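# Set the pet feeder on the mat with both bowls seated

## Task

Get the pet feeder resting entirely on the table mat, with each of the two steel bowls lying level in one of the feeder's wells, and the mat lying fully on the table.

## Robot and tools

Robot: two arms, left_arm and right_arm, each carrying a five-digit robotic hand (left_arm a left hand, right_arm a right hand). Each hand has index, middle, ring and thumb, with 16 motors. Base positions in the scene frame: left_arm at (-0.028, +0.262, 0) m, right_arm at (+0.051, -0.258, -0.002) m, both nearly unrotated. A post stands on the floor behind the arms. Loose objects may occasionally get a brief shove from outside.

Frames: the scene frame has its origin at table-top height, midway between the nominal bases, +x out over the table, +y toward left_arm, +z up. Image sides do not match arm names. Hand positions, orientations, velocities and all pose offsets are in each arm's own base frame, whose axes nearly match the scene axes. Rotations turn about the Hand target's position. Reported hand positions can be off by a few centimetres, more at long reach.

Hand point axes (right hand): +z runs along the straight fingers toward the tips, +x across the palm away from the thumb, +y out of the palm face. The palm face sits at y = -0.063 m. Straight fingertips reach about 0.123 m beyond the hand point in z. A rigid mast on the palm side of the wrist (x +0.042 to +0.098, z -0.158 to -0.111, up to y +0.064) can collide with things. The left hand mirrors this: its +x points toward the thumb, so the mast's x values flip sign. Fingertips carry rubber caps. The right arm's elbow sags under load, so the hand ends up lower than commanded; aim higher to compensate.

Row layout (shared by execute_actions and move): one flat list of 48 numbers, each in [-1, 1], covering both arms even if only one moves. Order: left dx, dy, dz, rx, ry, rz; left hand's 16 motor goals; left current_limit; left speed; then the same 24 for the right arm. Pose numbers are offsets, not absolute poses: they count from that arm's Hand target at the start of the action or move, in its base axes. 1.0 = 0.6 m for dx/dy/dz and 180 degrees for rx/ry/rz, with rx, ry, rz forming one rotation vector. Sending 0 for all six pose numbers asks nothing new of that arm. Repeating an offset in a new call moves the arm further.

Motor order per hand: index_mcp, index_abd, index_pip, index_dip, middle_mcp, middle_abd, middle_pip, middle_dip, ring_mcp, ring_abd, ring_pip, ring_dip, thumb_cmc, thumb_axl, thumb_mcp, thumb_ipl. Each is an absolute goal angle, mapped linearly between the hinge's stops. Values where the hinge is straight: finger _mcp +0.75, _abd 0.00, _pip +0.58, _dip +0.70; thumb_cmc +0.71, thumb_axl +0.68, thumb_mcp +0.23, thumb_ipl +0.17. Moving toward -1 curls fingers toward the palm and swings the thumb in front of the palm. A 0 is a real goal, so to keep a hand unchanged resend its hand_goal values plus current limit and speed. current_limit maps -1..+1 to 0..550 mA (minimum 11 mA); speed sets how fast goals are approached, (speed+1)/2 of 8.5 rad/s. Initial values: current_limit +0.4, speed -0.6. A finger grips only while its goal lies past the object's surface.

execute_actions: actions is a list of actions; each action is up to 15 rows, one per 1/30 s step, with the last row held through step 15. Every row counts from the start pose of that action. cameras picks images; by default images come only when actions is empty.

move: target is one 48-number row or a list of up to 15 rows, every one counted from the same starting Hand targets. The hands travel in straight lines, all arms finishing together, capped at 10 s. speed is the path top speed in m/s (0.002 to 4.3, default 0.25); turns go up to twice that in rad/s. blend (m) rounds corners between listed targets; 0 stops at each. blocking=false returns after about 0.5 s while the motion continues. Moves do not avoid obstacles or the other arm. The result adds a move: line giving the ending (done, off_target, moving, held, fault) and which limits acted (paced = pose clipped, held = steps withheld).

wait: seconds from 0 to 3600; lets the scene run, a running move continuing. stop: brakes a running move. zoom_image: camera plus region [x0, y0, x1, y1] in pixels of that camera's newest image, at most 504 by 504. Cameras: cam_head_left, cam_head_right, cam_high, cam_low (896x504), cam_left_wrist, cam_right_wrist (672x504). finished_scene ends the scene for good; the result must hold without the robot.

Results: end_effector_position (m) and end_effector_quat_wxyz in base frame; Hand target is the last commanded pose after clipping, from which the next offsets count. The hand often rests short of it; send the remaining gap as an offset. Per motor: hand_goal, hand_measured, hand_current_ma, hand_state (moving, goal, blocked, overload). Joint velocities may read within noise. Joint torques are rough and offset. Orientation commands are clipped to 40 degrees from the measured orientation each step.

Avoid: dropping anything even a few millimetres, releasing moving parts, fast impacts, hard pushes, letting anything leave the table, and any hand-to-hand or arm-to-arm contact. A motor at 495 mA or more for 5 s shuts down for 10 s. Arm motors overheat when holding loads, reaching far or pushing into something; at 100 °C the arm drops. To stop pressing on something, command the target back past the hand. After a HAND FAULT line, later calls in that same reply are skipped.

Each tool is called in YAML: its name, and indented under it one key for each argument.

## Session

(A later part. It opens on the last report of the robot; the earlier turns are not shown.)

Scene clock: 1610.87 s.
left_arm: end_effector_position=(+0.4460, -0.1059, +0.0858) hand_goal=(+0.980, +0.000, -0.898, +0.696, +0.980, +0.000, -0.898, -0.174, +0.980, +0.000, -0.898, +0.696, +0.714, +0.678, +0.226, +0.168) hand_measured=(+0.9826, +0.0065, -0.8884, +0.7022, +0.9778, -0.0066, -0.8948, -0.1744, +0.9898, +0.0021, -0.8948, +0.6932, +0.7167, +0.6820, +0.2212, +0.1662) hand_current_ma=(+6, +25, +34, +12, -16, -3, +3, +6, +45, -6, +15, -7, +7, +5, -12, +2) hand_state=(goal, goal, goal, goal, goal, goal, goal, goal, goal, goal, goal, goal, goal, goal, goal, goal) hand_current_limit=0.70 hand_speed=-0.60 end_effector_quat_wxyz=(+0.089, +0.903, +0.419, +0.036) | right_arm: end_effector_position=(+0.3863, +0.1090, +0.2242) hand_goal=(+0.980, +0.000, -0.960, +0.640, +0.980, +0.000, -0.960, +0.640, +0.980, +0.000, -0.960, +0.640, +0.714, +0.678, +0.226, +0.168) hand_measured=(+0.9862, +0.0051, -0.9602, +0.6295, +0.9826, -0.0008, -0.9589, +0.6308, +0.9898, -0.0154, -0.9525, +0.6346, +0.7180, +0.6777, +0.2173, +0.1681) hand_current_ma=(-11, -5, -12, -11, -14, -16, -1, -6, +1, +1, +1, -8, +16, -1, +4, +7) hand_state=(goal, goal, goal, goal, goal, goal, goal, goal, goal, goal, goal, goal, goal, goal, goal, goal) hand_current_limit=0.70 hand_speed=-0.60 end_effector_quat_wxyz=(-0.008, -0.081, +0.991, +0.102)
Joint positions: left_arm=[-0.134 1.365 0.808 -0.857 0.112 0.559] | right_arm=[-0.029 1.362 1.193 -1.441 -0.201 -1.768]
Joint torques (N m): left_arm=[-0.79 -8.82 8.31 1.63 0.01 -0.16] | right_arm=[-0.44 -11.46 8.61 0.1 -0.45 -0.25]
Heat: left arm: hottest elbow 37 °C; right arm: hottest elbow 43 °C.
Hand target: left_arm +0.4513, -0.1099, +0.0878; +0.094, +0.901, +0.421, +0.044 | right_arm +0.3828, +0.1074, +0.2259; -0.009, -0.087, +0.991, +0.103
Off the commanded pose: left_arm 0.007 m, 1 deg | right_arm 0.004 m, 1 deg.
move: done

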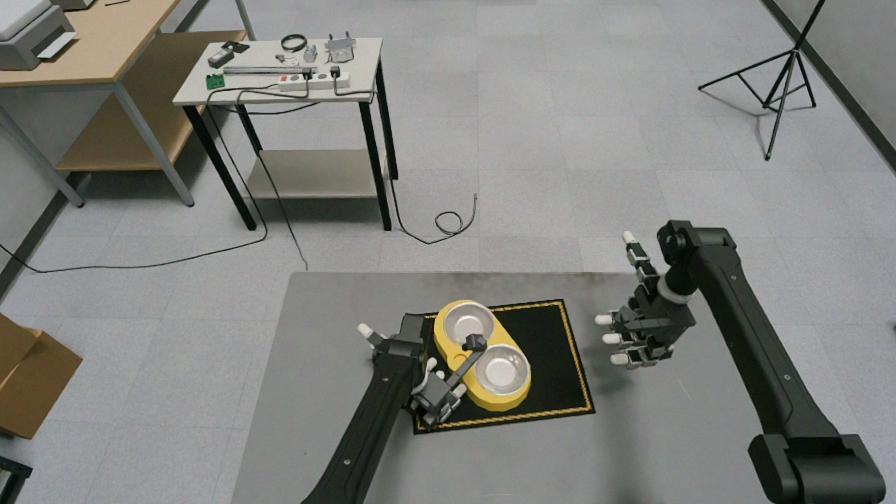

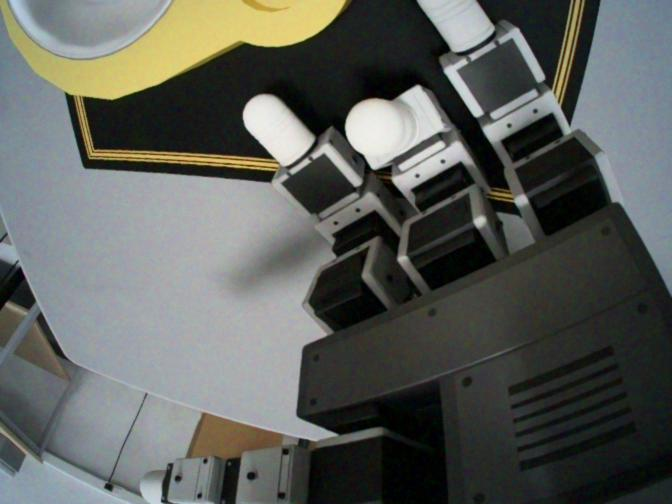

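move:
  target:
    - [-0.1,0.1667,0.0667,0,0,0,0.98,0,-0.898,0.696,0.98,0,-0.898,-0.174,0.98,0,-0.898,0.696,0.714,0.678,0.226,0.168,0.7,-0.6,0.1767,0.1667,0,0,0,0.222,0.98,0,-0.96,0.64,0.98,0,-0.96,0.64,0.98,0,-0.96,0.64,0.714,0.678,0.226,0.168,0.7,-0.6]
    - [-0.1,0.1667,0.0667,0,0,0,0.98,0,-0.898,0.696,0.98,0,-0.898,-0.174,0.98,0,-0.898,0.696,0.714,0.678,0.226,0.168,0.7,-0.6,0.1767,0.1667,-0.18,0,0,0.222,0.98,0,-0.96,0.64,0.98,0,-0.96,0.64,0.98,0,-0.96,0.64,0.714,0.678,0.226,0.168,0.7,-0.6]
  speed: 0.12
  cameras: ["cam_head_left", "cam_high", "cam_low", "cam_right_wrist"]

zoom_image:
  camera: "cam_head_left"
  region: [360, 280, 620, 440]

Scene clock: 1653.70 s.
left_arm: end_effector_position=(+0.3982, -0.0111, +0.1304) hand_goal=(+0.980, +0.000, -0.898, +0.696, +0.980, +0.000, -0.898, -0.174, +0.980, +0.000, -0.898, +0.696, +0.714, +0.678, +0.226, +0.168) hand_measured=(+0.9850, +0.0051, -0.8884, +0.7022, +0.9766, -0.0081, -0.8961, -0.1731, +0.9850, +0.0021, -0.8935, +0.6996, +0.7167, +0.6820, +0.2222, +0.1662) hand_current_ma=(+4, +20, +28, +12, -14, -5, +6, +3, +22, -7, +20, +12, -1, +7, -12, -3) hand_state=(goal, goal, goal, goal, goal, goal, goal, goal, goal, goal, goal, goal, goal, goal, goal, goal) hand_current_limit=0.70 hand_speed=-0.60 end_effector_quat_wxyz=(+0.094, +0.901, +0.420, +0.050) | right_arm: end_effector_position=(+0.4922, +0.2058, +0.1286) hand_goal=(+0.980, +0.000, -0.960, +0.640, +0.980, +0.000, -0.960, +0.640, +0.980, +0.000, -0.960, +0.640, +0.714, +0.678, +0.226, +0.168) hand_measured=(+0.9802, +0.0051, -0.9602, +0.6295, +0.9778, -0.0008, -0.9602, +0.6321, +0.9850, -0.0154, -0.9525, +0.6346, +0.7180, +0.6767, +0.2173, +0.1681) hand_current_ma=(-7, -9, -10, +4, -9, -9, -8, -1, +11, +7, -11, -8, +5, -2, +0, +2) hand_state=(goal, goal, goal, goal, goal, goal, goal, goal, goal, goal, goal, goal, goal, goal, goal, goal) hand_current_limit=0.70 hand_speed=-0.60 end_effector_quat_wxyz=(-0.036, -0.342, +0.937, +0.066)
Joint positions: left_arm=[0.162 1.158 0.755 -1.019 0.154 0.85] | right_arm=[0.198 1.876 1.585 -1.372 -0.119 -2.079]
Joint torques (N m): left_arm=[0.67 -6.83 7.87 0.36 0.32 0.09] | right_arm=[0.73 -18.49 7.43 0.57 -0.3 -0.26]
Heat: left arm: hottest elbow 38 °C; right arm: hottest elbow 43 °C.
Hand target: left_arm +0.3913, -0.0098, +0.1277; +0.094, +0.901, +0.421, +0.044 | right_arm +0.4888, +0.2072, +0.1179; -0.043, -0.420, +0.902, +0.093
Off the commanded pose: left_arm 0.007 m, 1 deg | right_arm 0.011 m, 10 deg.
joint sent to its limit (right arm) — joint 6 (wrist roll), lower limit. The joint targets are off in orientation, not in position.
move: off_target (right_arm)

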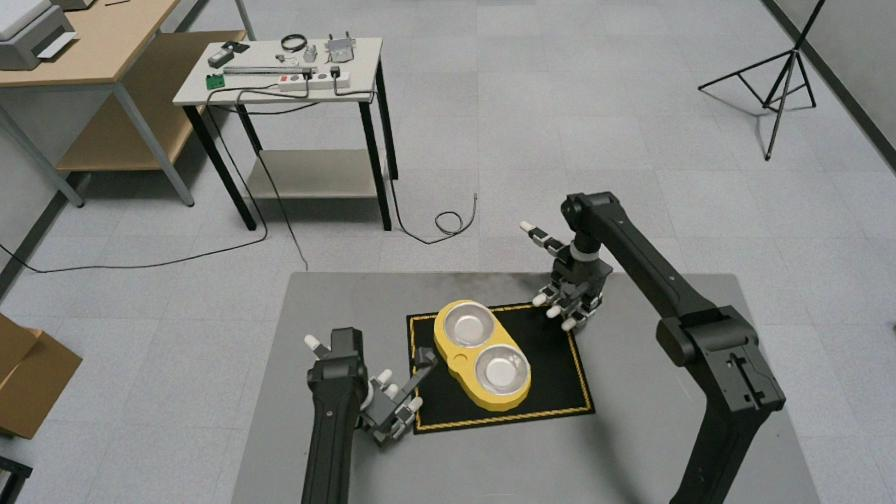

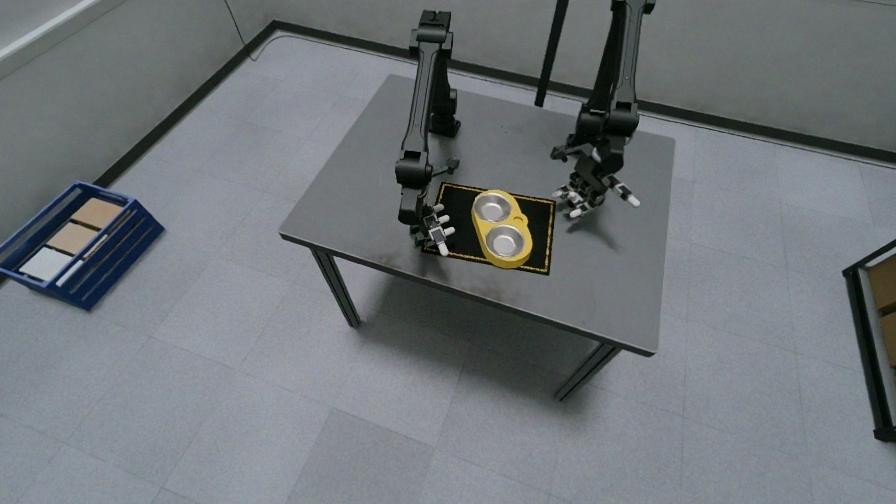

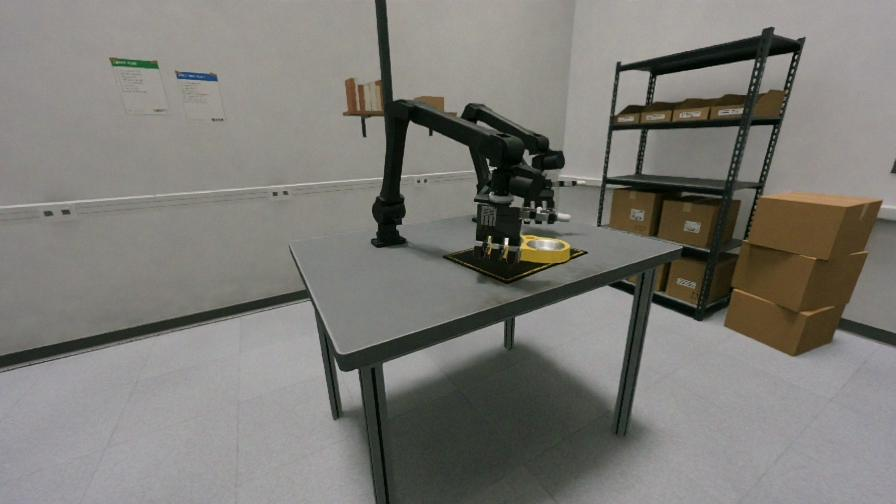

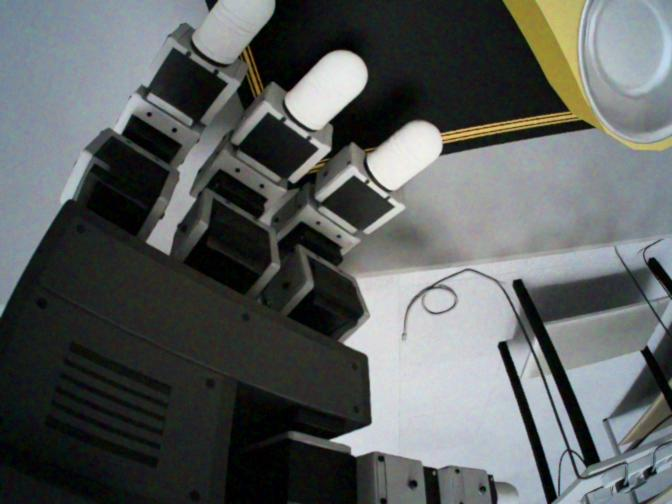

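Scaled by 1.938 from the camera's image (finer frame: 1280x720).

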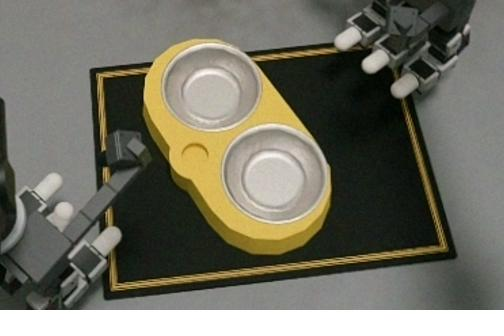

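move:
  target:
    - [0,0,0,0,0,0,0.98,0,-0.898,0.696,0.98,0,-0.898,-0.174,0.98,0,-0.898,0.696,0.714,0.678,0.226,0.168,0.7,-0.6,0,0.1167,-0.03,0,0,0,0.98,0,-0.96,0.64,0.98,0,-0.96,0.64,0.98,0,-0.96,0.64,0.714,0.678,0.226,0.168,0.7,-0.6]
  speed: 0.12
  cameras: ["cam_head_left", "cam_low", "cam_right_wrist"]

zoom_image:
  camera: "cam_head_left"
  region: [360, 280, 620, 440]

zoom_image:
  camera: "cam_low"
  region: [440, 160, 680, 300]

Scene clock: 1681.73 s.
left_arm: end_effector_position=(+0.3982, -0.0111, +0.1304) hand_goal=(+0.980, +0.000, -0.898, +0.696, +0.980, +0.000, -0.898, -0.174, +0.980, +0.000, -0.898, +0.696, +0.714, +0.678, +0.226, +0.168) hand_measured=(+0.9850, +0.0065, -0.8884, +0.7022, +0.9778, -0.0081, -0.8961, -0.1744, +0.9838, +0.0021, -0.8948, +0.6996, +0.7167, +0.6820, +0.2222, +0.1662) hand_current_ma=(+13, +17, +35, +10, -16, -7, +0, +8, +17, -11, +24, +11, +3, +10, -9, -2) hand_state=(goal, goal, goal, goal, goal, goal, goal, goal, goal, goal, goal, goal, goal, goal, goal, goal) hand_current_limit=0.70 hand_speed=-0.60 end_effector_quat_wxyz=(+0.094, +0.901, +0.420, +0.050) | right_arm: end_effector_position=(+0.4749, +0.2719, +0.0959) hand_goal=(+0.980, +0.000, -0.960, +0.640, +0.980, +0.000, -0.960, +0.640, +0.980, +0.000, -0.960, +0.640, +0.714, +0.678, +0.226, +0.168) hand_measured=(+0.9838, +0.0065, -0.9602, +0.6283, +0.9838, +0.0007, -0.9589, +0.6308, +0.9898, -0.0140, -0.9512, +0.6346, +0.7192, +0.6767, +0.2163, +0.1681) hand_current_ma=(+3, -8, -14, -6, -18, -13, -3, -2, -3, +5, -9, -14, +21, -8, -6, +4) hand_state=(goal, goal, goal, goal, goal, goal, goal, goal, goal, goal, goal, goal, goal, goal, goal, goal) hand_current_limit=0.70 hand_speed=-0.60 end_effector_quat_wxyz=(-0.058, -0.393, +0.914, +0.087)
Joint positions: left_arm=[0.162 1.158 0.755 -1.019 0.154 0.85] | right_arm=[0.314 1.963 1.61 -1.351 -0.162 -2.079]
Joint torques (N m): left_arm=[0.67 -6.83 7.86 0.35 0.33 0.09] | right_arm=[0.03 -19.6 11.66 0.44 -0.45 -0.29]
Heat: left arm: hottest elbow 38 °C; right arm: hottest elbow 43 °C.
Hand target: left_arm +0.3913, -0.0098, +0.1277; +0.094, +0.901, +0.421, +0.044 | right_arm +0.4888, +0.2773, +0.0999; -0.044, -0.420, +0.901, +0.094
Off the commanded pose: left_arm 0.008 m, 1 deg | right_arm 0.015 m, 4 deg.
joint sent to its limit (right arm) — joint 6 (wrist roll), lower limit. The joint targets still meet the commanded pose.
move: off_target (right_arm)

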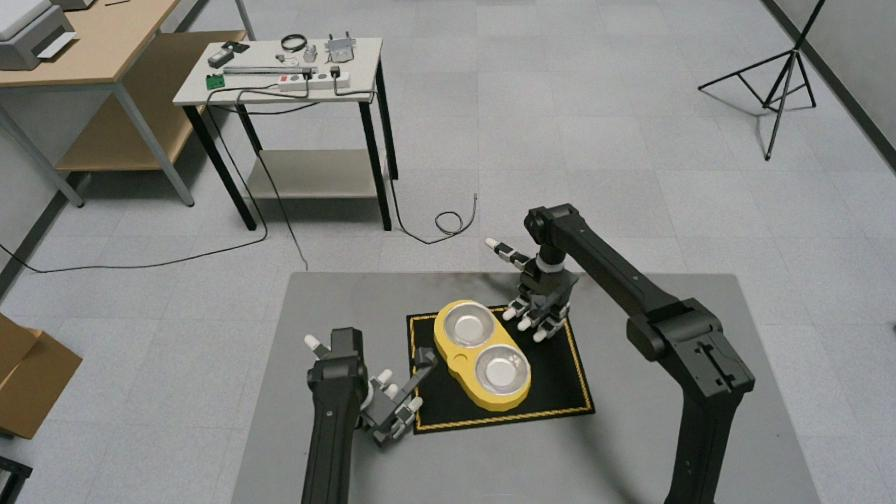

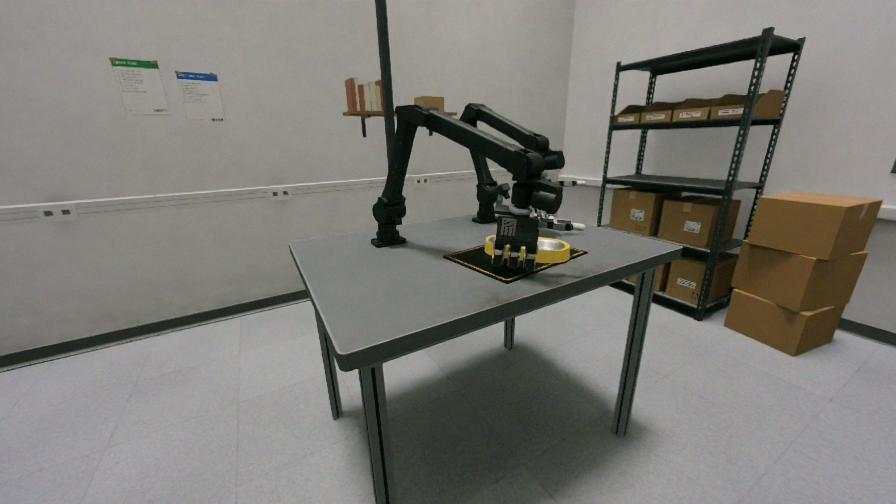

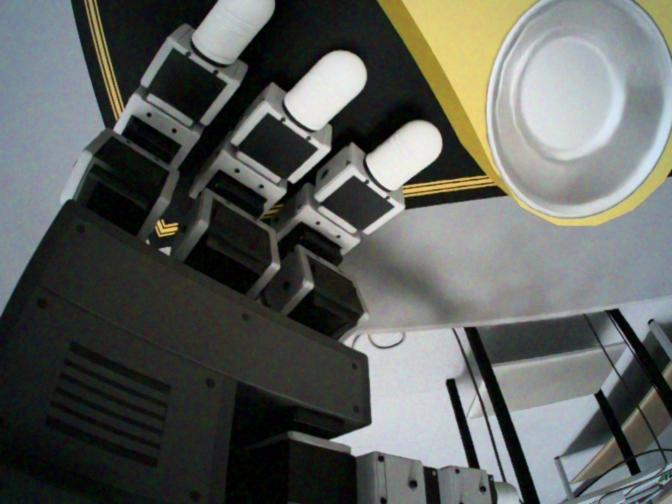

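Scaled by 1.938 from the camera's image (finer frame: 1280x720).

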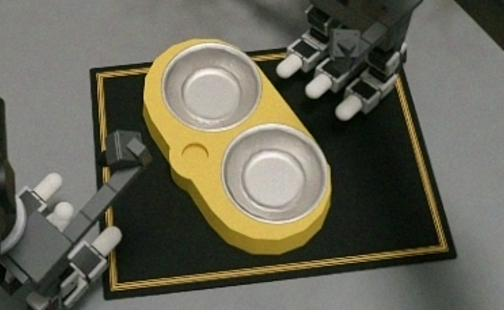

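Scaled by 2.100 from the camera's image (finer frame: 1280x720).

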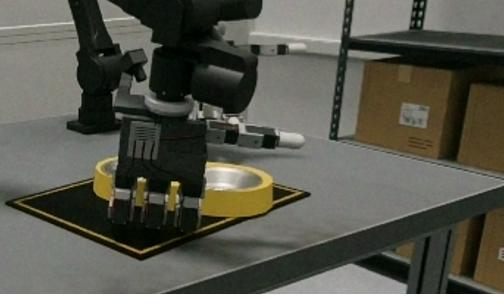

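move:
  target:
    - [0,0,0,0,0,0,0.98,0,-0.898,0.696,0.98,0,-0.898,-0.174,0.98,0,-0.898,0.696,0.714,0.678,0.226,0.168,0.7,-0.6,-0.07,0.0833,0.01,0,0,0,0.98,0,-0.96,0.64,0.98,0,-0.96,0.64,0.98,0,-0.96,0.64,0.714,0.678,0.226,0.168,0.7,-0.6]
  speed: 0.05
  cameras: ["cam_head_left", "cam_right_wrist"]

zoom_image:
  camera: "cam_head_left"
  region: [360, 280, 620, 440]

Scene clock: 1694.60 s.
left_arm: end_effector_position=(+0.3982, -0.0111, +0.1304) hand_goal=(+0.980, +0.000, -0.898, +0.696, +0.980, +0.000, -0.898, -0.174, +0.980, +0.000, -0.898, +0.696, +0.714, +0.678, +0.226, +0.168) hand_measured=(+0.9850, +0.0065, -0.8884, +0.7022, +0.9778, -0.0081, -0.8961, -0.1731, +0.9850, +0.0007, -0.8935, +0.6996, +0.7167, +0.6820, +0.2222, +0.1662) hand_current_ma=(+2, +23, +40, +12, -18, -8, -7, +7, +16, -3, +20, +20, -3, +4, -10, +5) hand_state=(goal, goal, goal, goal, goal, goal, goal, goal, goal, goal, goal, goal, goal, goal, goal, goal) hand_current_limit=0.70 hand_speed=-0.60 end_effector_quat_wxyz=(+0.094, +0.901, +0.420, +0.050) | right_arm: end_effector_position=(+0.4492, +0.3247, +0.1062) hand_goal=(+0.980, +0.000, -0.960, +0.640, +0.980, +0.000, -0.960, +0.640, +0.980, +0.000, -0.960, +0.640, +0.714, +0.678, +0.226, +0.168) hand_measured=(+0.9778, +0.0036, -0.9705, +0.6257, +0.9826, -0.0008, -0.9589, +0.6308, +0.9898, -0.0140, -0.9512, +0.6346, +0.7180, +0.6777, +0.2163, +0.1681) hand_current_ma=(-5, +1, -6, -2, -11, +0, +7, -1, +4, +7, -12, -3, +13, -8, +10, +0) hand_state=(goal, goal, goal, goal, goal, goal, goal, goal, goal, goal, goal, goal, goal, goal, goal, goal) hand_current_limit=0.70 hand_speed=-0.60 end_effector_quat_wxyz=(-0.044, -0.426, +0.899, +0.093)
Joint positions: left_arm=[0.162 1.158 0.755 -1.019 0.154 0.85] | right_arm=[0.415 1.942 1.604 -1.328 -0.184 -2.05]
Joint torques (N m): left_arm=[0.67 -6.83 7.87 0.35 0.33 0.09] | right_arm=[0.44 -21.89 7.19 0.61 -0.46 0.14]
Heat: left arm: hottest elbow 38 °C; right arm: hottest elbow 43 °C.
Hand target: left_arm +0.3913, -0.0098, +0.1277; +0.094, +0.901, +0.421, +0.044 | right_arm +0.4467, +0.3274, +0.1060; -0.043, -0.420, +0.901, +0.093
Off the commanded pose: left_arm 0.008 m, 1 deg | right_arm 0.004 m, 1 deg.
move: done

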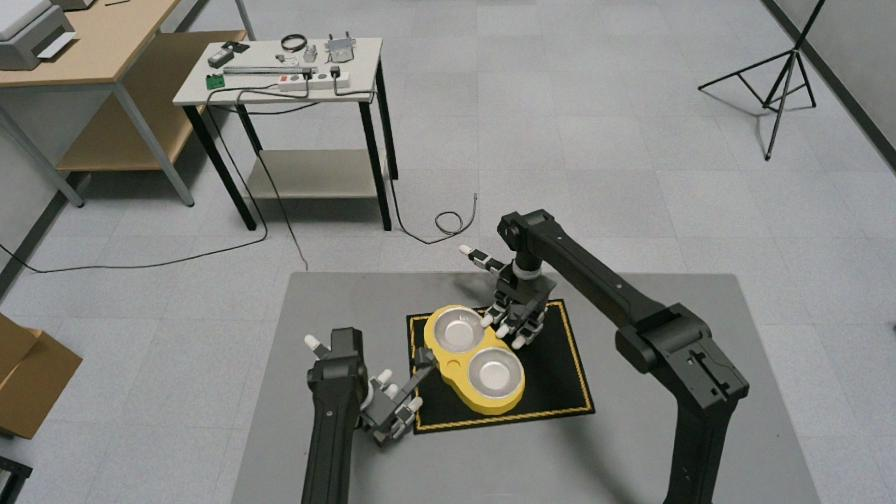

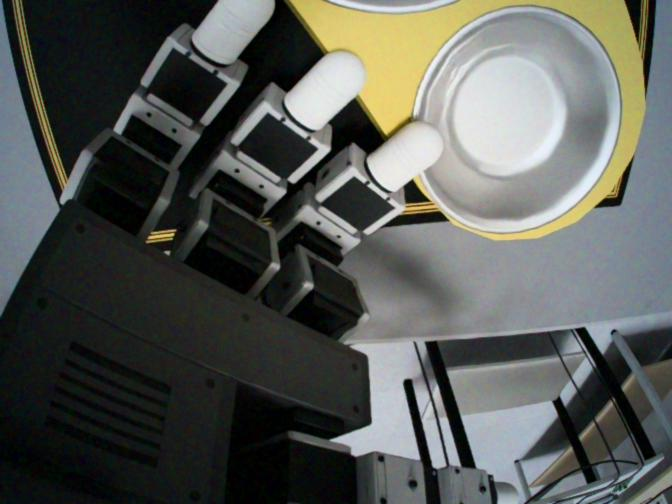

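Scaled by 1.938 from the camera's image (finer frame: 1280x720).

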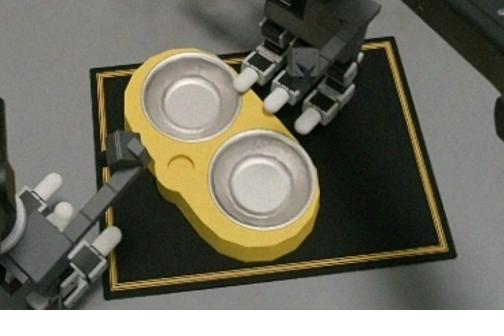

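move:
  target:
    - [0,0,0,0,0,0,0.98,0,-0.898,0.696,0.98,0,-0.898,-0.174,0.98,0,-0.898,0.696,0.714,0.678,0.226,0.168,0.7,-0.6,0.0333,-0.0417,0,0,0,0.02,0.98,0,-0.96,0.64,0.98,0,-0.96,0.64,0.98,0,-0.96,0.64,0.714,0.678,0.226,0.168,0.7,-0.6]
    - [0,0,0,0,0,0,0.98,0,-0.898,0.696,0.98,0,-0.898,-0.174,0.98,0,-0.898,0.696,0.714,0.678,0.226,0.168,0.7,-0.6,0.0333,-0.0417,-0.0117,0,0,0.02,0.98,0,-0.96,0.64,0.98,0,-0.96,0.64,0.98,0,-0.96,0.64,0.714,0.678,0.226,0.168,0.7,-0.6]
  speed: 0.08
  cameras: ["cam_head_left", "cam_right_wrist"]

zoom_image:
  camera: "cam_head_left"
  region: [360, 280, 620, 440]

Scene clock: 1710.73 s.
left_arm: end_effector_position=(+0.3982, -0.0111, +0.1304) hand_goal=(+0.980, +0.000, -0.898, +0.696, +0.980, +0.000, -0.898, -0.174, +0.980, +0.000, -0.898, +0.696, +0.714, +0.678, +0.226, +0.168) hand_measured=(+0.9850, +0.0065, -0.8884, +0.7022, +0.9778, -0.0066, -0.8961, -0.1731, +0.9850, +0.0021, -0.8935, +0.6996, +0.7167, +0.6820, +0.2222, +0.1662) hand_current_ma=(+6, +21, +37, +9, -16, -1, +1, +4, +18, -11, +20, +9, +2, +1, -5, +5) hand_state=(goal, goal, goal, goal, goal, goal, goal, goal, goal, goal, goal, goal, goal, goal, goal, goal) hand_current_limit=0.70 hand_speed=-0.60 end_effector_quat_wxyz=(+0.094, +0.901, +0.420, +0.050) | right_arm: end_effector_position=(+0.4581, +0.3002, +0.1030) hand_goal=(+0.980, +0.000, -0.960, +0.640, +0.980, +0.000, -0.960, +0.640, +0.980, +0.000, -0.960, +0.640, +0.714, +0.678, +0.226, +0.168) hand_measured=(+0.9838, +0.0051, -0.9602, +0.6321, +0.9838, -0.0008, -0.9602, +0.6308, +0.9898, -0.0140, -0.9525, +0.6334, +0.7180, +0.6767, +0.2163, +0.1672) hand_current_ma=(+4, -7, +0, -19, -9, -5, -6, -2, +7, -2, +5, -8, +16, -9, +8, +7) hand_state=(goal, goal, goal, goal, goal, goal, goal, goal, goal, goal, goal, goal, goal, goal, goal, goal) hand_current_limit=0.70 hand_speed=-0.60 end_effector_quat_wxyz=(-0.050, -0.421, +0.902, +0.085)
Joint positions: left_arm=[0.162 1.158 0.755 -1.019 0.154 0.85] | right_arm=[0.374 1.945 1.604 -1.342 -0.164 -2.079]
Joint torques (N m): left_arm=[0.67 -6.89 7.84 0.36 0.33 0.09] | right_arm=[0.09 -19.49 10.25 0.49 -0.31 -0.28]
Heat: left arm: hottest elbow 38 °C; right arm: hottest elbow 42 °C.
Hand target: left_arm +0.3913, -0.0098, +0.1277; +0.094, +0.901, +0.421, +0.044 | right_arm +0.4667, +0.3022, +0.0989; -0.046, -0.448, +0.888, +0.092
Off the commanded pose: left_arm 0.008 m, 1 deg | right_arm 0.010 m, 4 deg.
joint sent to its limit (right arm) — joint 6 (wrist roll), lower limit. The joint targets are off in orientation, not in position.
move: off_target (right_arm)

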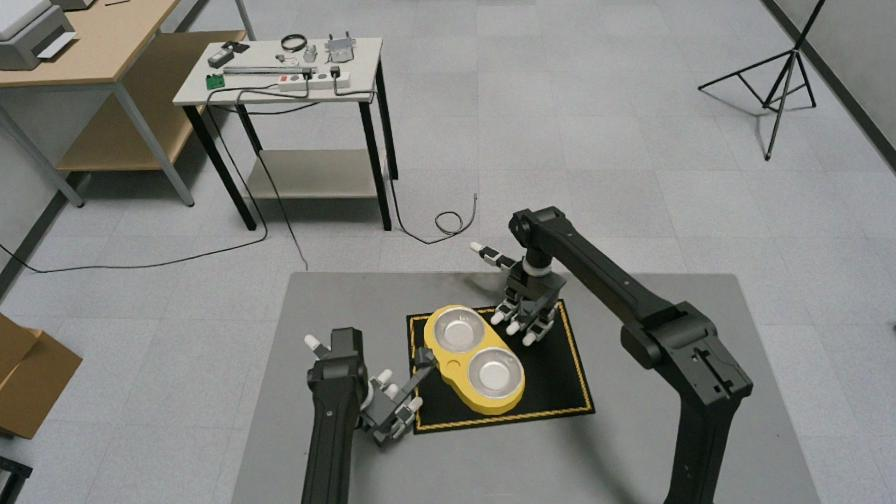

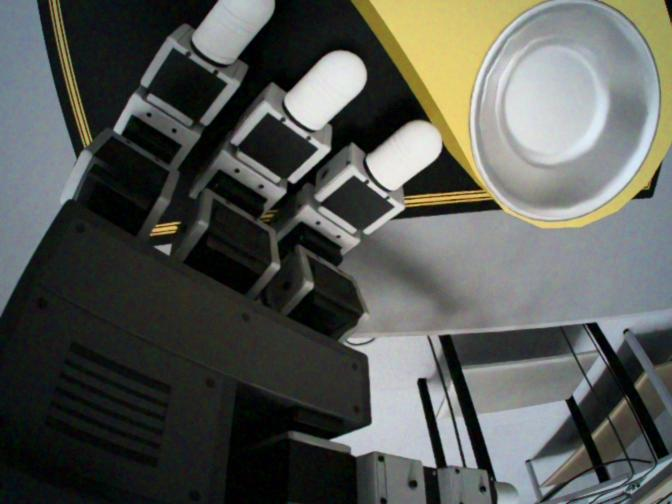

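Scaled by 1.938 from the camera's image (finer frame: 1280x720).

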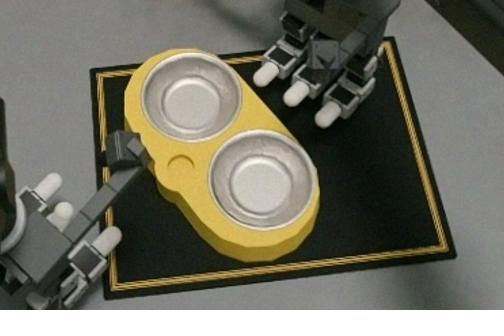

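move:
  target:
    - [0,0,0,0,0,0,0.98,0,-0.898,0.696,0.98,0,-0.898,-0.174,0.98,0,-0.898,0.696,0.714,0.678,0.226,0.168,0.7,-0.6,0,0,-0.012,0,0,0,0.98,0,-0.96,0.64,0.98,0,-0.96,0.64,0.98,0,-0.96,0.64,0.714,0.678,0.226,0.168,0.7,-0.6]
    - [0,0,0,0,0,0,0.98,0,-0.898,0.696,0.98,0,-0.898,-0.174,0.98,0,-0.898,0.696,0.714,0.678,0.226,0.168,0.7,-0.6,-0.07,0.09,-0.012,0,0,0.0,0.98,0,-0.96,0.64,0.98,0,-0.96,0.64,0.98,0,-0.96,0.64,0.714,0.678,0.226,0.168,0.7,-0.6]
  speed: 0.06
  cameras: ["cam_head_left", "cam_right_wrist"]

zoom_image:
  camera: "cam_head_left"
  region: [360, 280, 620, 440]

Scene clock: 1722.37 s.
left_arm: end_effector_position=(+0.3982, -0.0111, +0.1304) hand_goal=(+0.980, +0.000, -0.898, +0.696, +0.980, +0.000, -0.898, -0.174, +0.980, +0.000, -0.898, +0.696, +0.714, +0.678, +0.226, +0.168) hand_measured=(+0.9838, +0.0065, -0.8871, +0.7022, +0.9778, -0.0081, -0.8961, -0.1731, +0.9850, +0.0021, -0.8935, +0.6996, +0.7167, +0.6820, +0.2212, +0.1662) hand_current_ma=(+9, +21, +30, +12, -23, +0, +1, +4, +19, -5, +26, +18, -1, +1, -11, -2) hand_state=(goal, goal, goal, goal, goal, goal, goal, goal, goal, goal, goal, goal, goal, goal, goal, goal) hand_current_limit=0.70 hand_speed=-0.60 end_effector_quat_wxyz=(+0.094, +0.901, +0.420, +0.050) | right_arm: end_effector_position=(+0.4316, +0.3509, +0.0939) hand_goal=(+0.980, +0.000, -0.960, +0.640, +0.980, +0.000, -0.960, +0.640, +0.980, +0.000, -0.960, +0.640, +0.714, +0.678, +0.226, +0.168) hand_measured=(+0.9730, +0.0036, -1.0000, +0.6130, +0.9826, -0.0008, -0.9602, +0.6308, +0.9898, -0.0140, -0.9525, +0.6346, +0.7192, +0.6777, +0.2163, +0.1672) hand_current_ma=(+11, -17, -9, -17, -1, -5, +5, -8, +3, +9, -3, -6, +13, -7, -4, -8) hand_state=(goal, goal, blocked, blocked, goal, goal, goal, goal, goal, goal, goal, goal, goal, goal, goal, goal) hand_current_limit=0.70 hand_speed=-0.60 end_effector_quat_wxyz=(-0.043, -0.450, +0.887, +0.091)
Joint positions: left_arm=[0.162 1.158 0.755 -1.019 0.154 0.85] | right_arm=[0.473 1.952 1.587 -1.293 -0.182 -2.044]
Joint torques (N m): left_arm=[0.67 -6.83 7.86 0.38 0.33 0.09] | right_arm=[1.08 -21.71 6.95 0.53 -0.59 0.15]
Heat: left arm: hottest elbow 38 °C; right arm: hottest elbow 42 °C.
Hand target: left_arm +0.3913, -0.0098, +0.1277; +0.094, +0.901, +0.421, +0.044 | right_arm +0.4248, +0.3562, +0.0917; -0.046, -0.448, +0.888, +0.092
Off the commanded pose: left_arm 0.008 m, 1 deg | right_arm 0.009 m, 0 deg.
move: done

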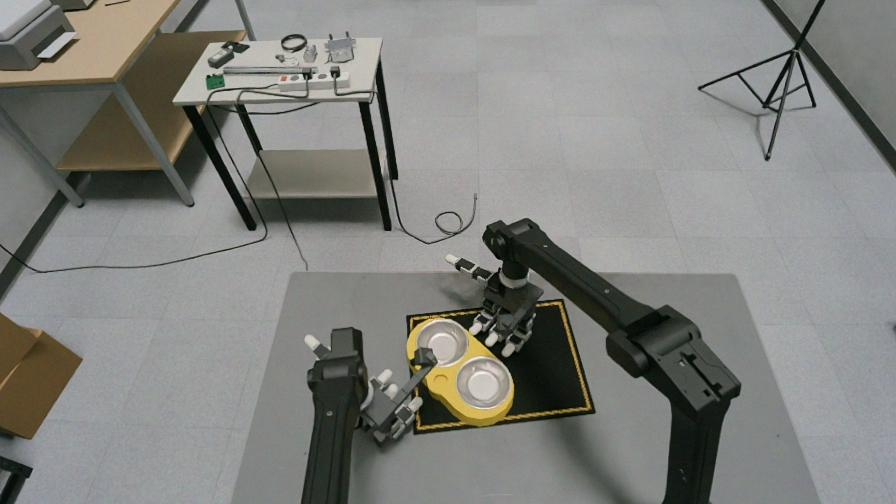

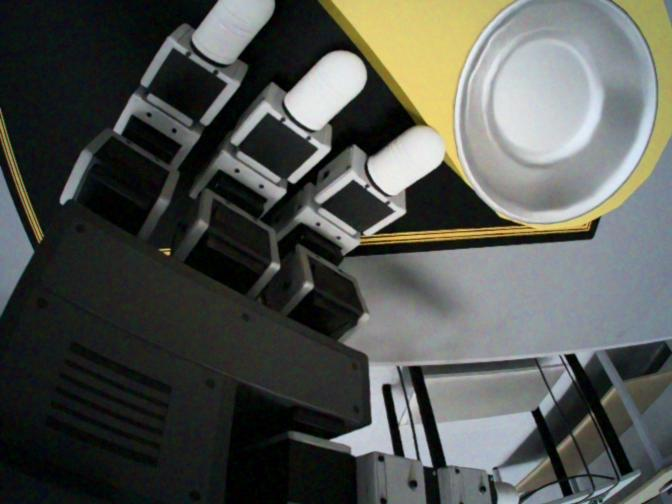

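Scaled by 1.938 from the camera's image (finer frame: 1280x720).

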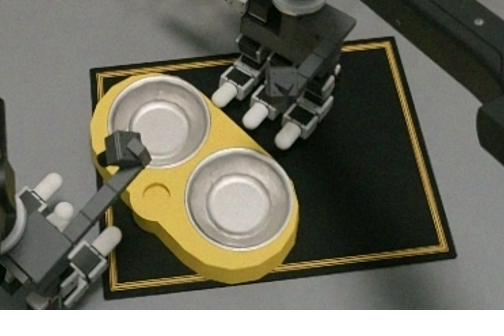

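move:
  target:
    - [0,0,0,0,0,0,0.98,0,-0.898,0.696,0.98,0,-0.898,-0.174,0.98,0,-0.898,0.696,0.714,0.678,0.226,0.168,0.7,-0.6,0.05,-0.0667,0.01,0,0,0,0.98,0,-0.96,0.64,0.98,0,-0.96,0.64,0.98,0,-0.96,0.64,0.714,0.678,0.226,0.168,0.7,-0.6]
    - [-0.0425,-0.1,0,0,0,0.072,0.98,0,-0.898,0.696,0.98,0,-0.898,-0.174,0.98,0,-0.898,0.696,0.714,0.678,0.226,0.168,0.7,-0.6,0.05,-0.2333,0.15,0,0,0,0.98,0,-0.96,0.64,0.98,0,-0.96,0.64,0.98,0,-0.96,0.64,0.714,0.678,0.226,0.168,0.7,-0.6]
    - [-0.0425,-0.1,-0.0667,0,0,0.072,0.98,0,-0.898,0.696,0.98,0,-0.898,-0.174,0.98,0,-0.898,0.696,0.714,0.678,0.226,0.168,0.7,-0.6,-0.05,-0.4,0.17,0,0,-0.1,0.98,0,-0.96,0.64,0.98,0,-0.96,0.64,0.98,0,-0.96,0.64,0.714,0.678,0.226,0.168,0.7,-0.6]
  speed: 0.12
  blend: 0.01
  cameras: ["cam_head_left", "cam_left_wrist"]

zoom_image:
  camera: "cam_head_left"
  region: [360, 280, 620, 440]

Scene clock: 1753.60 s.
left_arm: end_effector_position=(+0.3670, -0.0678, +0.0948) hand_goal=(+0.980, +0.000, -0.898, +0.696, +0.980, +0.000, -0.898, -0.174, +0.980, +0.000, -0.898, +0.696, +0.714, +0.678, +0.226, +0.168) hand_measured=(+0.9850, +0.0065, -0.8884, +0.7022, +0.9826, -0.0066, -0.8961, -0.1744, +0.9850, +0.0021, -0.8935, +0.6996, +0.7167, +0.6820, +0.2222, +0.1662) hand_current_ma=(+14, +16, +37, +6, +0, -8, +8, +3, +22, -8, +21, +9, -1, +0, -18, -4) hand_state=(goal, goal, goal, goal, goal, goal, goal, goal, goal, goal, goal, goal, goal, goal, goal, goal) hand_current_limit=0.70 hand_speed=-0.60 end_effector_quat_wxyz=(+0.091, +0.848, +0.519, +0.056) | right_arm: end_effector_position=(+0.3973, +0.1189, +0.1941) hand_goal=(+0.980, +0.000, -0.960, +0.640, +0.980, +0.000, -0.960, +0.640, +0.980, +0.000, -0.960, +0.640, +0.714, +0.678, +0.226, +0.168) hand_measured=(+0.9790, +0.0051, -0.9602, +0.6295, +0.9826, -0.0008, -0.9602, +0.6308, +0.9898, -0.0140, -0.9525, +0.6346, +0.7167, +0.6777, +0.2153, +0.1681) hand_current_ma=(-4, -11, -6, -5, -1, +1, -2, -5, -7, +10, -10, +2, +10, -1, +5, -2) hand_state=(goal, goal, goal, goal, goal, goal, goal, goal, goal, goal, goal, goal, goal, goal, goal, goal) hand_current_limit=0.70 hand_speed=-0.60 end_effector_quat_wxyz=(-0.038, -0.260, +0.962, +0.080)
Joint positions: left_arm=[-0.131 1.066 0.587 -0.89 0.072 0.333] | right_arm=[0.028 1.535 1.305 -1.453 -0.137 -2.079]
Joint torques (N m): left_arm=[-0.73 -3.25 7.72 1.51 -0.11 -0.09] | right_arm=[-0.5 -14.62 7.41 0.57 -0.44 -0.27]
Heat: left arm: hottest elbow 38 °C; right arm: hottest elbow 42 °C.
Hand target: left_arm +0.3658, -0.0699, +0.0878; +0.088, +0.848, +0.520, +0.054 | right_arm +0.3947, +0.1162, +0.1937; -0.031, -0.304, +0.947, +0.098
Off the commanded pose: left_arm 0.007 m, 0 deg | right_arm 0.004 m, 6 deg.
joint sent to its limit (right arm) — joint 6 (wrist roll), lower limit. The joint targets are off in orientation, not in position.
move: off_target (right_arm)

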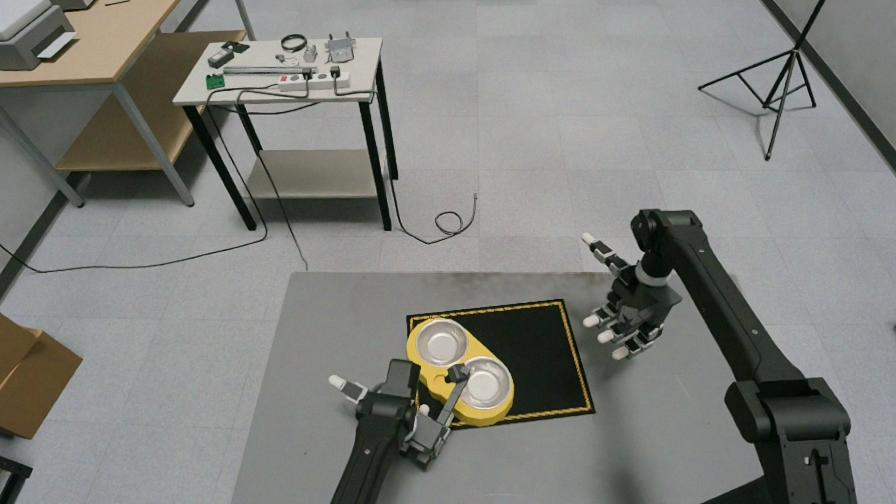

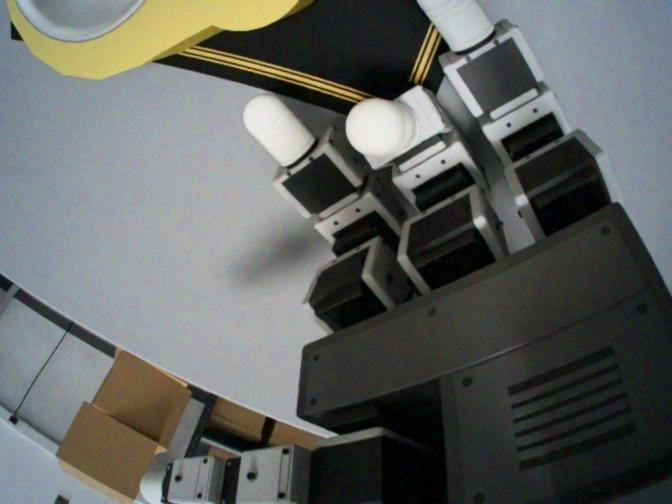

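Scaled by 1.938 from the camera's image (finer frame: 1280x720).

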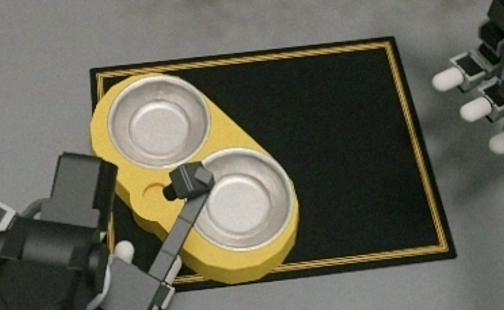

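move:
  target: [0.05,-0.0967,-0.008,0,0,0.03,0.98,0,-0.898,0.696,0.98,0,-0.898,-0.174,0.98,0,-0.898,0.696,0.714,0.678,0.226,0.168,0.7,-0.6,0,0,0,0,0,0,0.98,0,-0.96,0.64,0.98,0,-0.96,0.64,0.98,0,-0.96,0.64,0.714,0.678,0.226,0.168,0.7,-0.6]
  speed: 0.06
  cameras: ["cam_head_left", "cam_left_wrist"]

zoom_image:
  camera: "cam_head_left"
  region: [360, 280, 620, 440]

Scene clock: 1763.33 s.
left_arm: end_effector_position=(+0.3768, -0.1193, +0.0772) hand_goal=(+0.980, +0.000, -0.898, +0.696, +0.980, +0.000, -0.898, -0.174, +0.980, +0.000, -0.898, +0.696, +0.714, +0.678, +0.226, +0.168) hand_measured=(+0.9802, +0.0051, -0.8909, +0.7022, +0.9705, -0.0008, -0.9333, -0.1757, +1.0000, -0.0052, -0.8884, +0.6945, +0.7167, +0.6820, +0.2212, +0.1662) hand_current_ma=(-12, +15, +23, +12, -41, +5, -121, -4, +85, -14, +38, +1, -3, -1, -9, +2) hand_state=(goal, goal, goal, goal, goal, goal, blocked, goal, blocked, goal, goal, goal, goal, goal, goal, goal) hand_current_limit=0.70 hand_speed=-0.60 end_effector_quat_wxyz=(+0.072, +0.828, +0.553, +0.049) | right_arm: end_effector_position=(+0.3973, +0.1189, +0.1941) hand_goal=(+0.980, +0.000, -0.960, +0.640, +0.980, +0.000, -0.960, +0.640, +0.980, +0.000, -0.960, +0.640, +0.714, +0.678, +0.226, +0.168) hand_measured=(+0.9790, +0.0036, -0.9615, +0.6295, +0.9838, -0.0008, -0.9602, +0.6308, +0.9886, -0.0125, -0.9538, +0.6346, +0.7180, +0.6777, +0.2163, +0.1672) hand_current_ma=(-12, -8, -17, -5, -1, -14, +1, -8, -4, +8, -7, -6, +15, +7, -5, +3) hand_state=(goal, goal, goal, goal, goal, goal, goal, goal, goal, goal, goal, goal, goal, goal, goal, goal) hand_current_limit=0.70 hand_speed=-0.60 end_effector_quat_wxyz=(-0.038, -0.260, +0.962, +0.080)
Joint positions: left_arm=[-0.351 1.185 0.632 -0.843 0.006 0.041] | right_arm=[0.028 1.535 1.305 -1.453 -0.137 -2.079]
Joint torques (N m): left_arm=[-0.67 -2.96 10.73 2.17 -0.1 -0.26] | right_arm=[-0.26 -14.68 7.6 0.57 -0.43 -0.26]
Heat: left arm: hottest elbow 38 °C; right arm: hottest elbow 42 °C.
Hand target: left_arm +0.3956, -0.1279, +0.0828; +0.085, +0.823, +0.559, +0.058 | right_arm +0.3947, +0.1162, +0.1938; -0.031, -0.304, +0.947, +0.098
Off the commanded pose: left_arm 0.022 m, 2 deg | right_arm 0.004 m, 6 deg.
joint sent to its limit (right arm) — joint 6 (wrist roll), lower limit. The joint targets are off in orientation, not in position.
move: off_target (left_arm)

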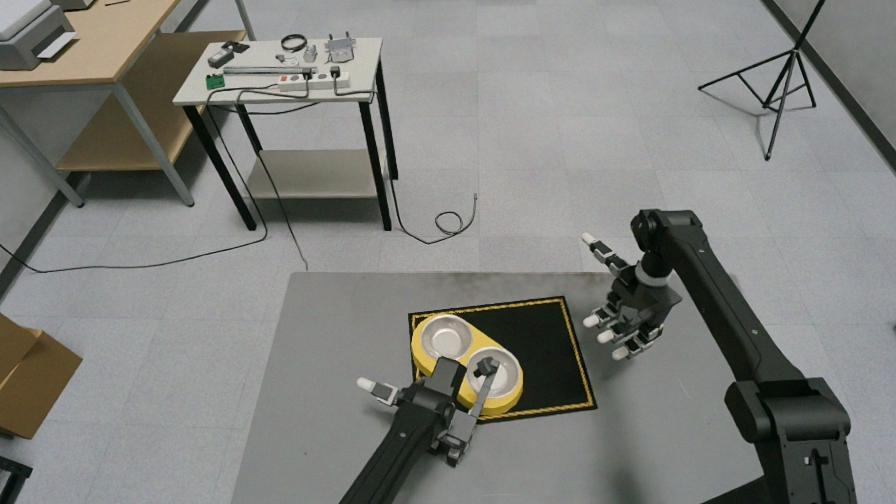

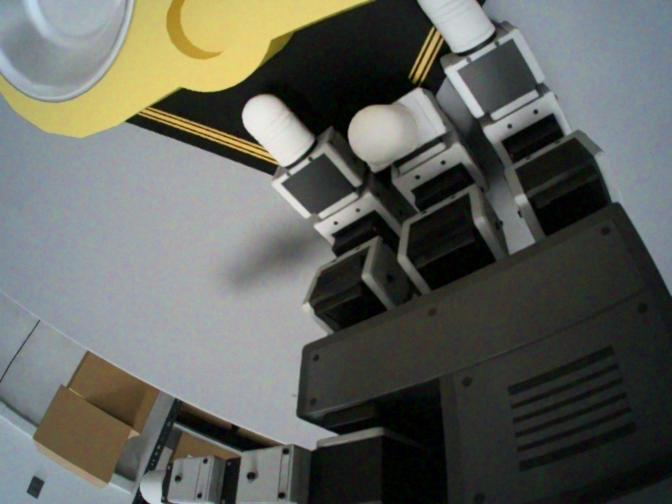

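Scaled by 1.938 from the camera's image (finer frame: 1280x720).

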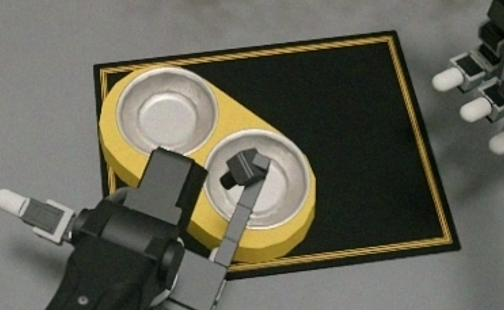

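move:
  target:
    - [-0.035,0.02,0.037,0,0,0,0.98,0,-0.898,0.696,0.98,0,-0.898,-0.174,0.98,0,-0.898,0.696,0.714,0.678,0.226,0.168,0.7,-0.6,0,0,0,0,0,0,0.98,0,-0.96,0.64,0.98,0,-0.96,0.64,0.98,0,-0.96,0.64,0.714,0.678,0.226,0.168,0.7,-0.6]
    - [-0.035,0.02,0.022,0,0,0,0.98,0,-0.898,0.696,0.98,0,-0.898,-0.174,0.98,0,-0.898,0.696,0.714,0.678,0.226,0.168,0.7,-0.6,0,0,0,0,0,0,0.98,0,-0.96,0.64,0.98,0,-0.96,0.64,0.98,0,-0.96,0.64,0.714,0.678,0.226,0.168,0.7,-0.6]
    - [0,-0.045,0.022,0,0,0,0.98,0,-0.898,0.696,0.98,0,-0.898,-0.174,0.98,0,-0.898,0.696,0.714,0.678,0.226,0.168,0.7,-0.6,0,0,0,0,0,0,0.98,0,-0.96,0.64,0.98,0,-0.96,0.64,0.98,0,-0.96,0.64,0.714,0.678,0.226,0.168,0.7,-0.6]
  speed: 0.06
  cameras: ["cam_head_left", "cam_left_wrist"]

zoom_image:
  camera: "cam_head_left"
  region: [360, 280, 620, 440]

Scene clock: 1793.43 s.
left_arm: end_effector_position=(+0.3733, -0.1432, +0.0782) hand_goal=(+0.980, +0.000, -0.898, +0.696, +0.980, +0.000, -0.898, -0.174, +0.980, +0.000, -0.898, +0.696, +0.714, +0.678, +0.226, +0.168) hand_measured=(+0.9826, +0.0051, -0.8909, +0.7022, +0.9766, -0.0037, -0.8986, -0.1744, +0.9862, -0.0052, -0.8935, +0.6932, +0.7167, +0.6820, +0.2222, +0.1662) hand_current_ma=(+5, +22, +20, +15, -20, +2, -7, +7, +24, -7, +23, -8, -3, +7, -11, -5) hand_state=(goal, goal, goal, goal, goal, goal, goal, goal, goal, goal, goal, goal, goal, goal, goal, goal) hand_current_limit=0.70 hand_speed=-0.60 end_effector_quat_wxyz=(+0.064, +0.827, +0.557, +0.043) | right_arm: end_effector_position=(+0.3973, +0.1189, +0.1941) hand_goal=(+0.980, +0.000, -0.960, +0.640, +0.980, +0.000, -0.960, +0.640, +0.980, +0.000, -0.960, +0.640, +0.714, +0.678, +0.226, +0.168) hand_measured=(+0.9790, +0.0065, -0.9615, +0.6283, +0.9826, -0.0023, -0.9602, +0.6308, +0.9898, -0.0140, -0.9525, +0.6346, +0.7180, +0.6767, +0.2163, +0.1681) hand_current_ma=(-10, -5, -15, -3, -4, +2, +10, -8, -1, +8, -9, -13, +4, +1, +7, +5) hand_state=(goal, goal, goal, goal, goal, goal, goal, goal, goal, goal, goal, goal, goal, goal, goal, goal) hand_current_limit=0.70 hand_speed=-0.60 end_effector_quat_wxyz=(-0.038, -0.260, +0.962, +0.080)
Joint positions: left_arm=[-0.436 1.212 0.663 -0.869 -0.007 -0.051] | right_arm=[0.028 1.535 1.305 -1.453 -0.137 -2.079]
Joint torques (N m): left_arm=[-0.67 -5.07 11.89 1.58 -0.28 -0.14] | right_arm=[-0.32 -14.68 7.58 0.57 -0.45 -0.26]
Heat: left arm: hottest elbow 40 °C; right arm: hottest elbow 42 °C.
Hand target: left_arm +0.3957, -0.1549, +0.0961; +0.086, +0.823, +0.559, +0.058 | right_arm +0.3947, +0.1162, +0.1938; -0.031, -0.304, +0.947, +0.098
Off the commanded pose: left_arm 0.031 m, 3 deg | right_arm 0.004 m, 6 deg.
joint sent to its limit (right arm) — joint 6 (wrist roll), lower limit. The joint targets are off in orientation, not in position.
move: off_target (left_arm)

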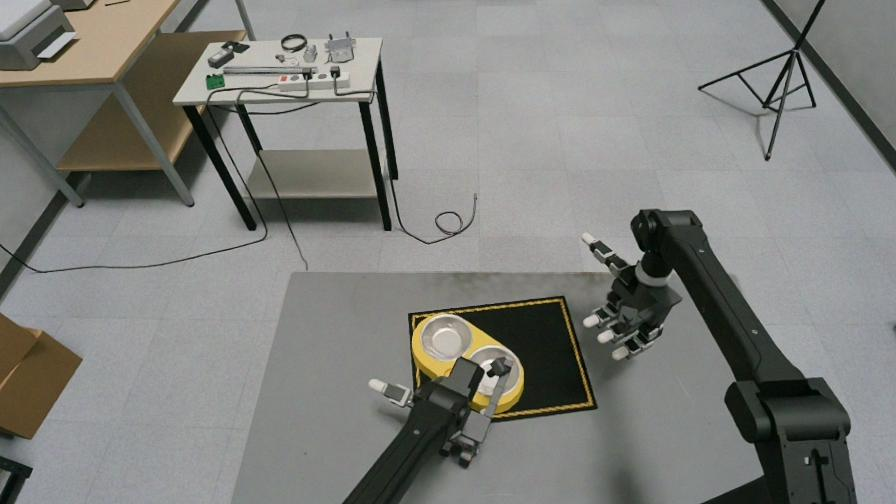

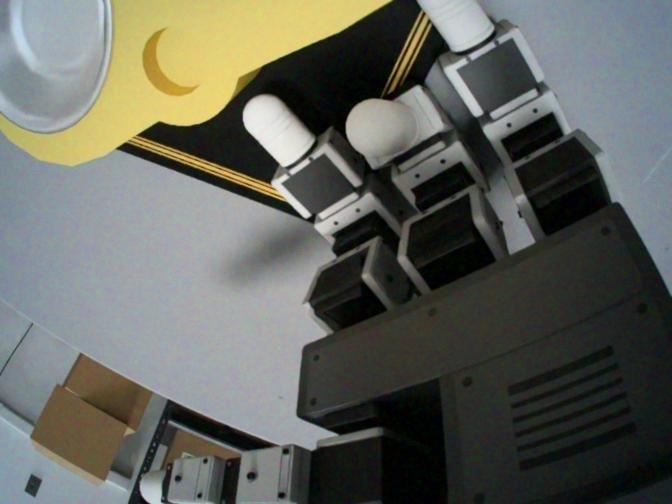

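Scaled by 1.938 from the camera's image (finer frame: 1280x720).

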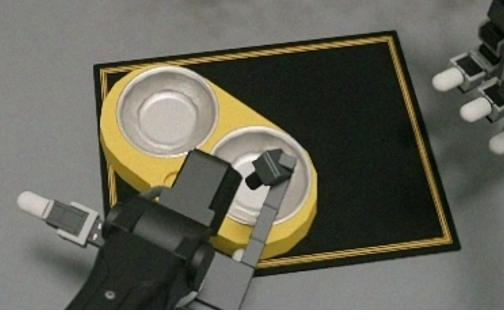

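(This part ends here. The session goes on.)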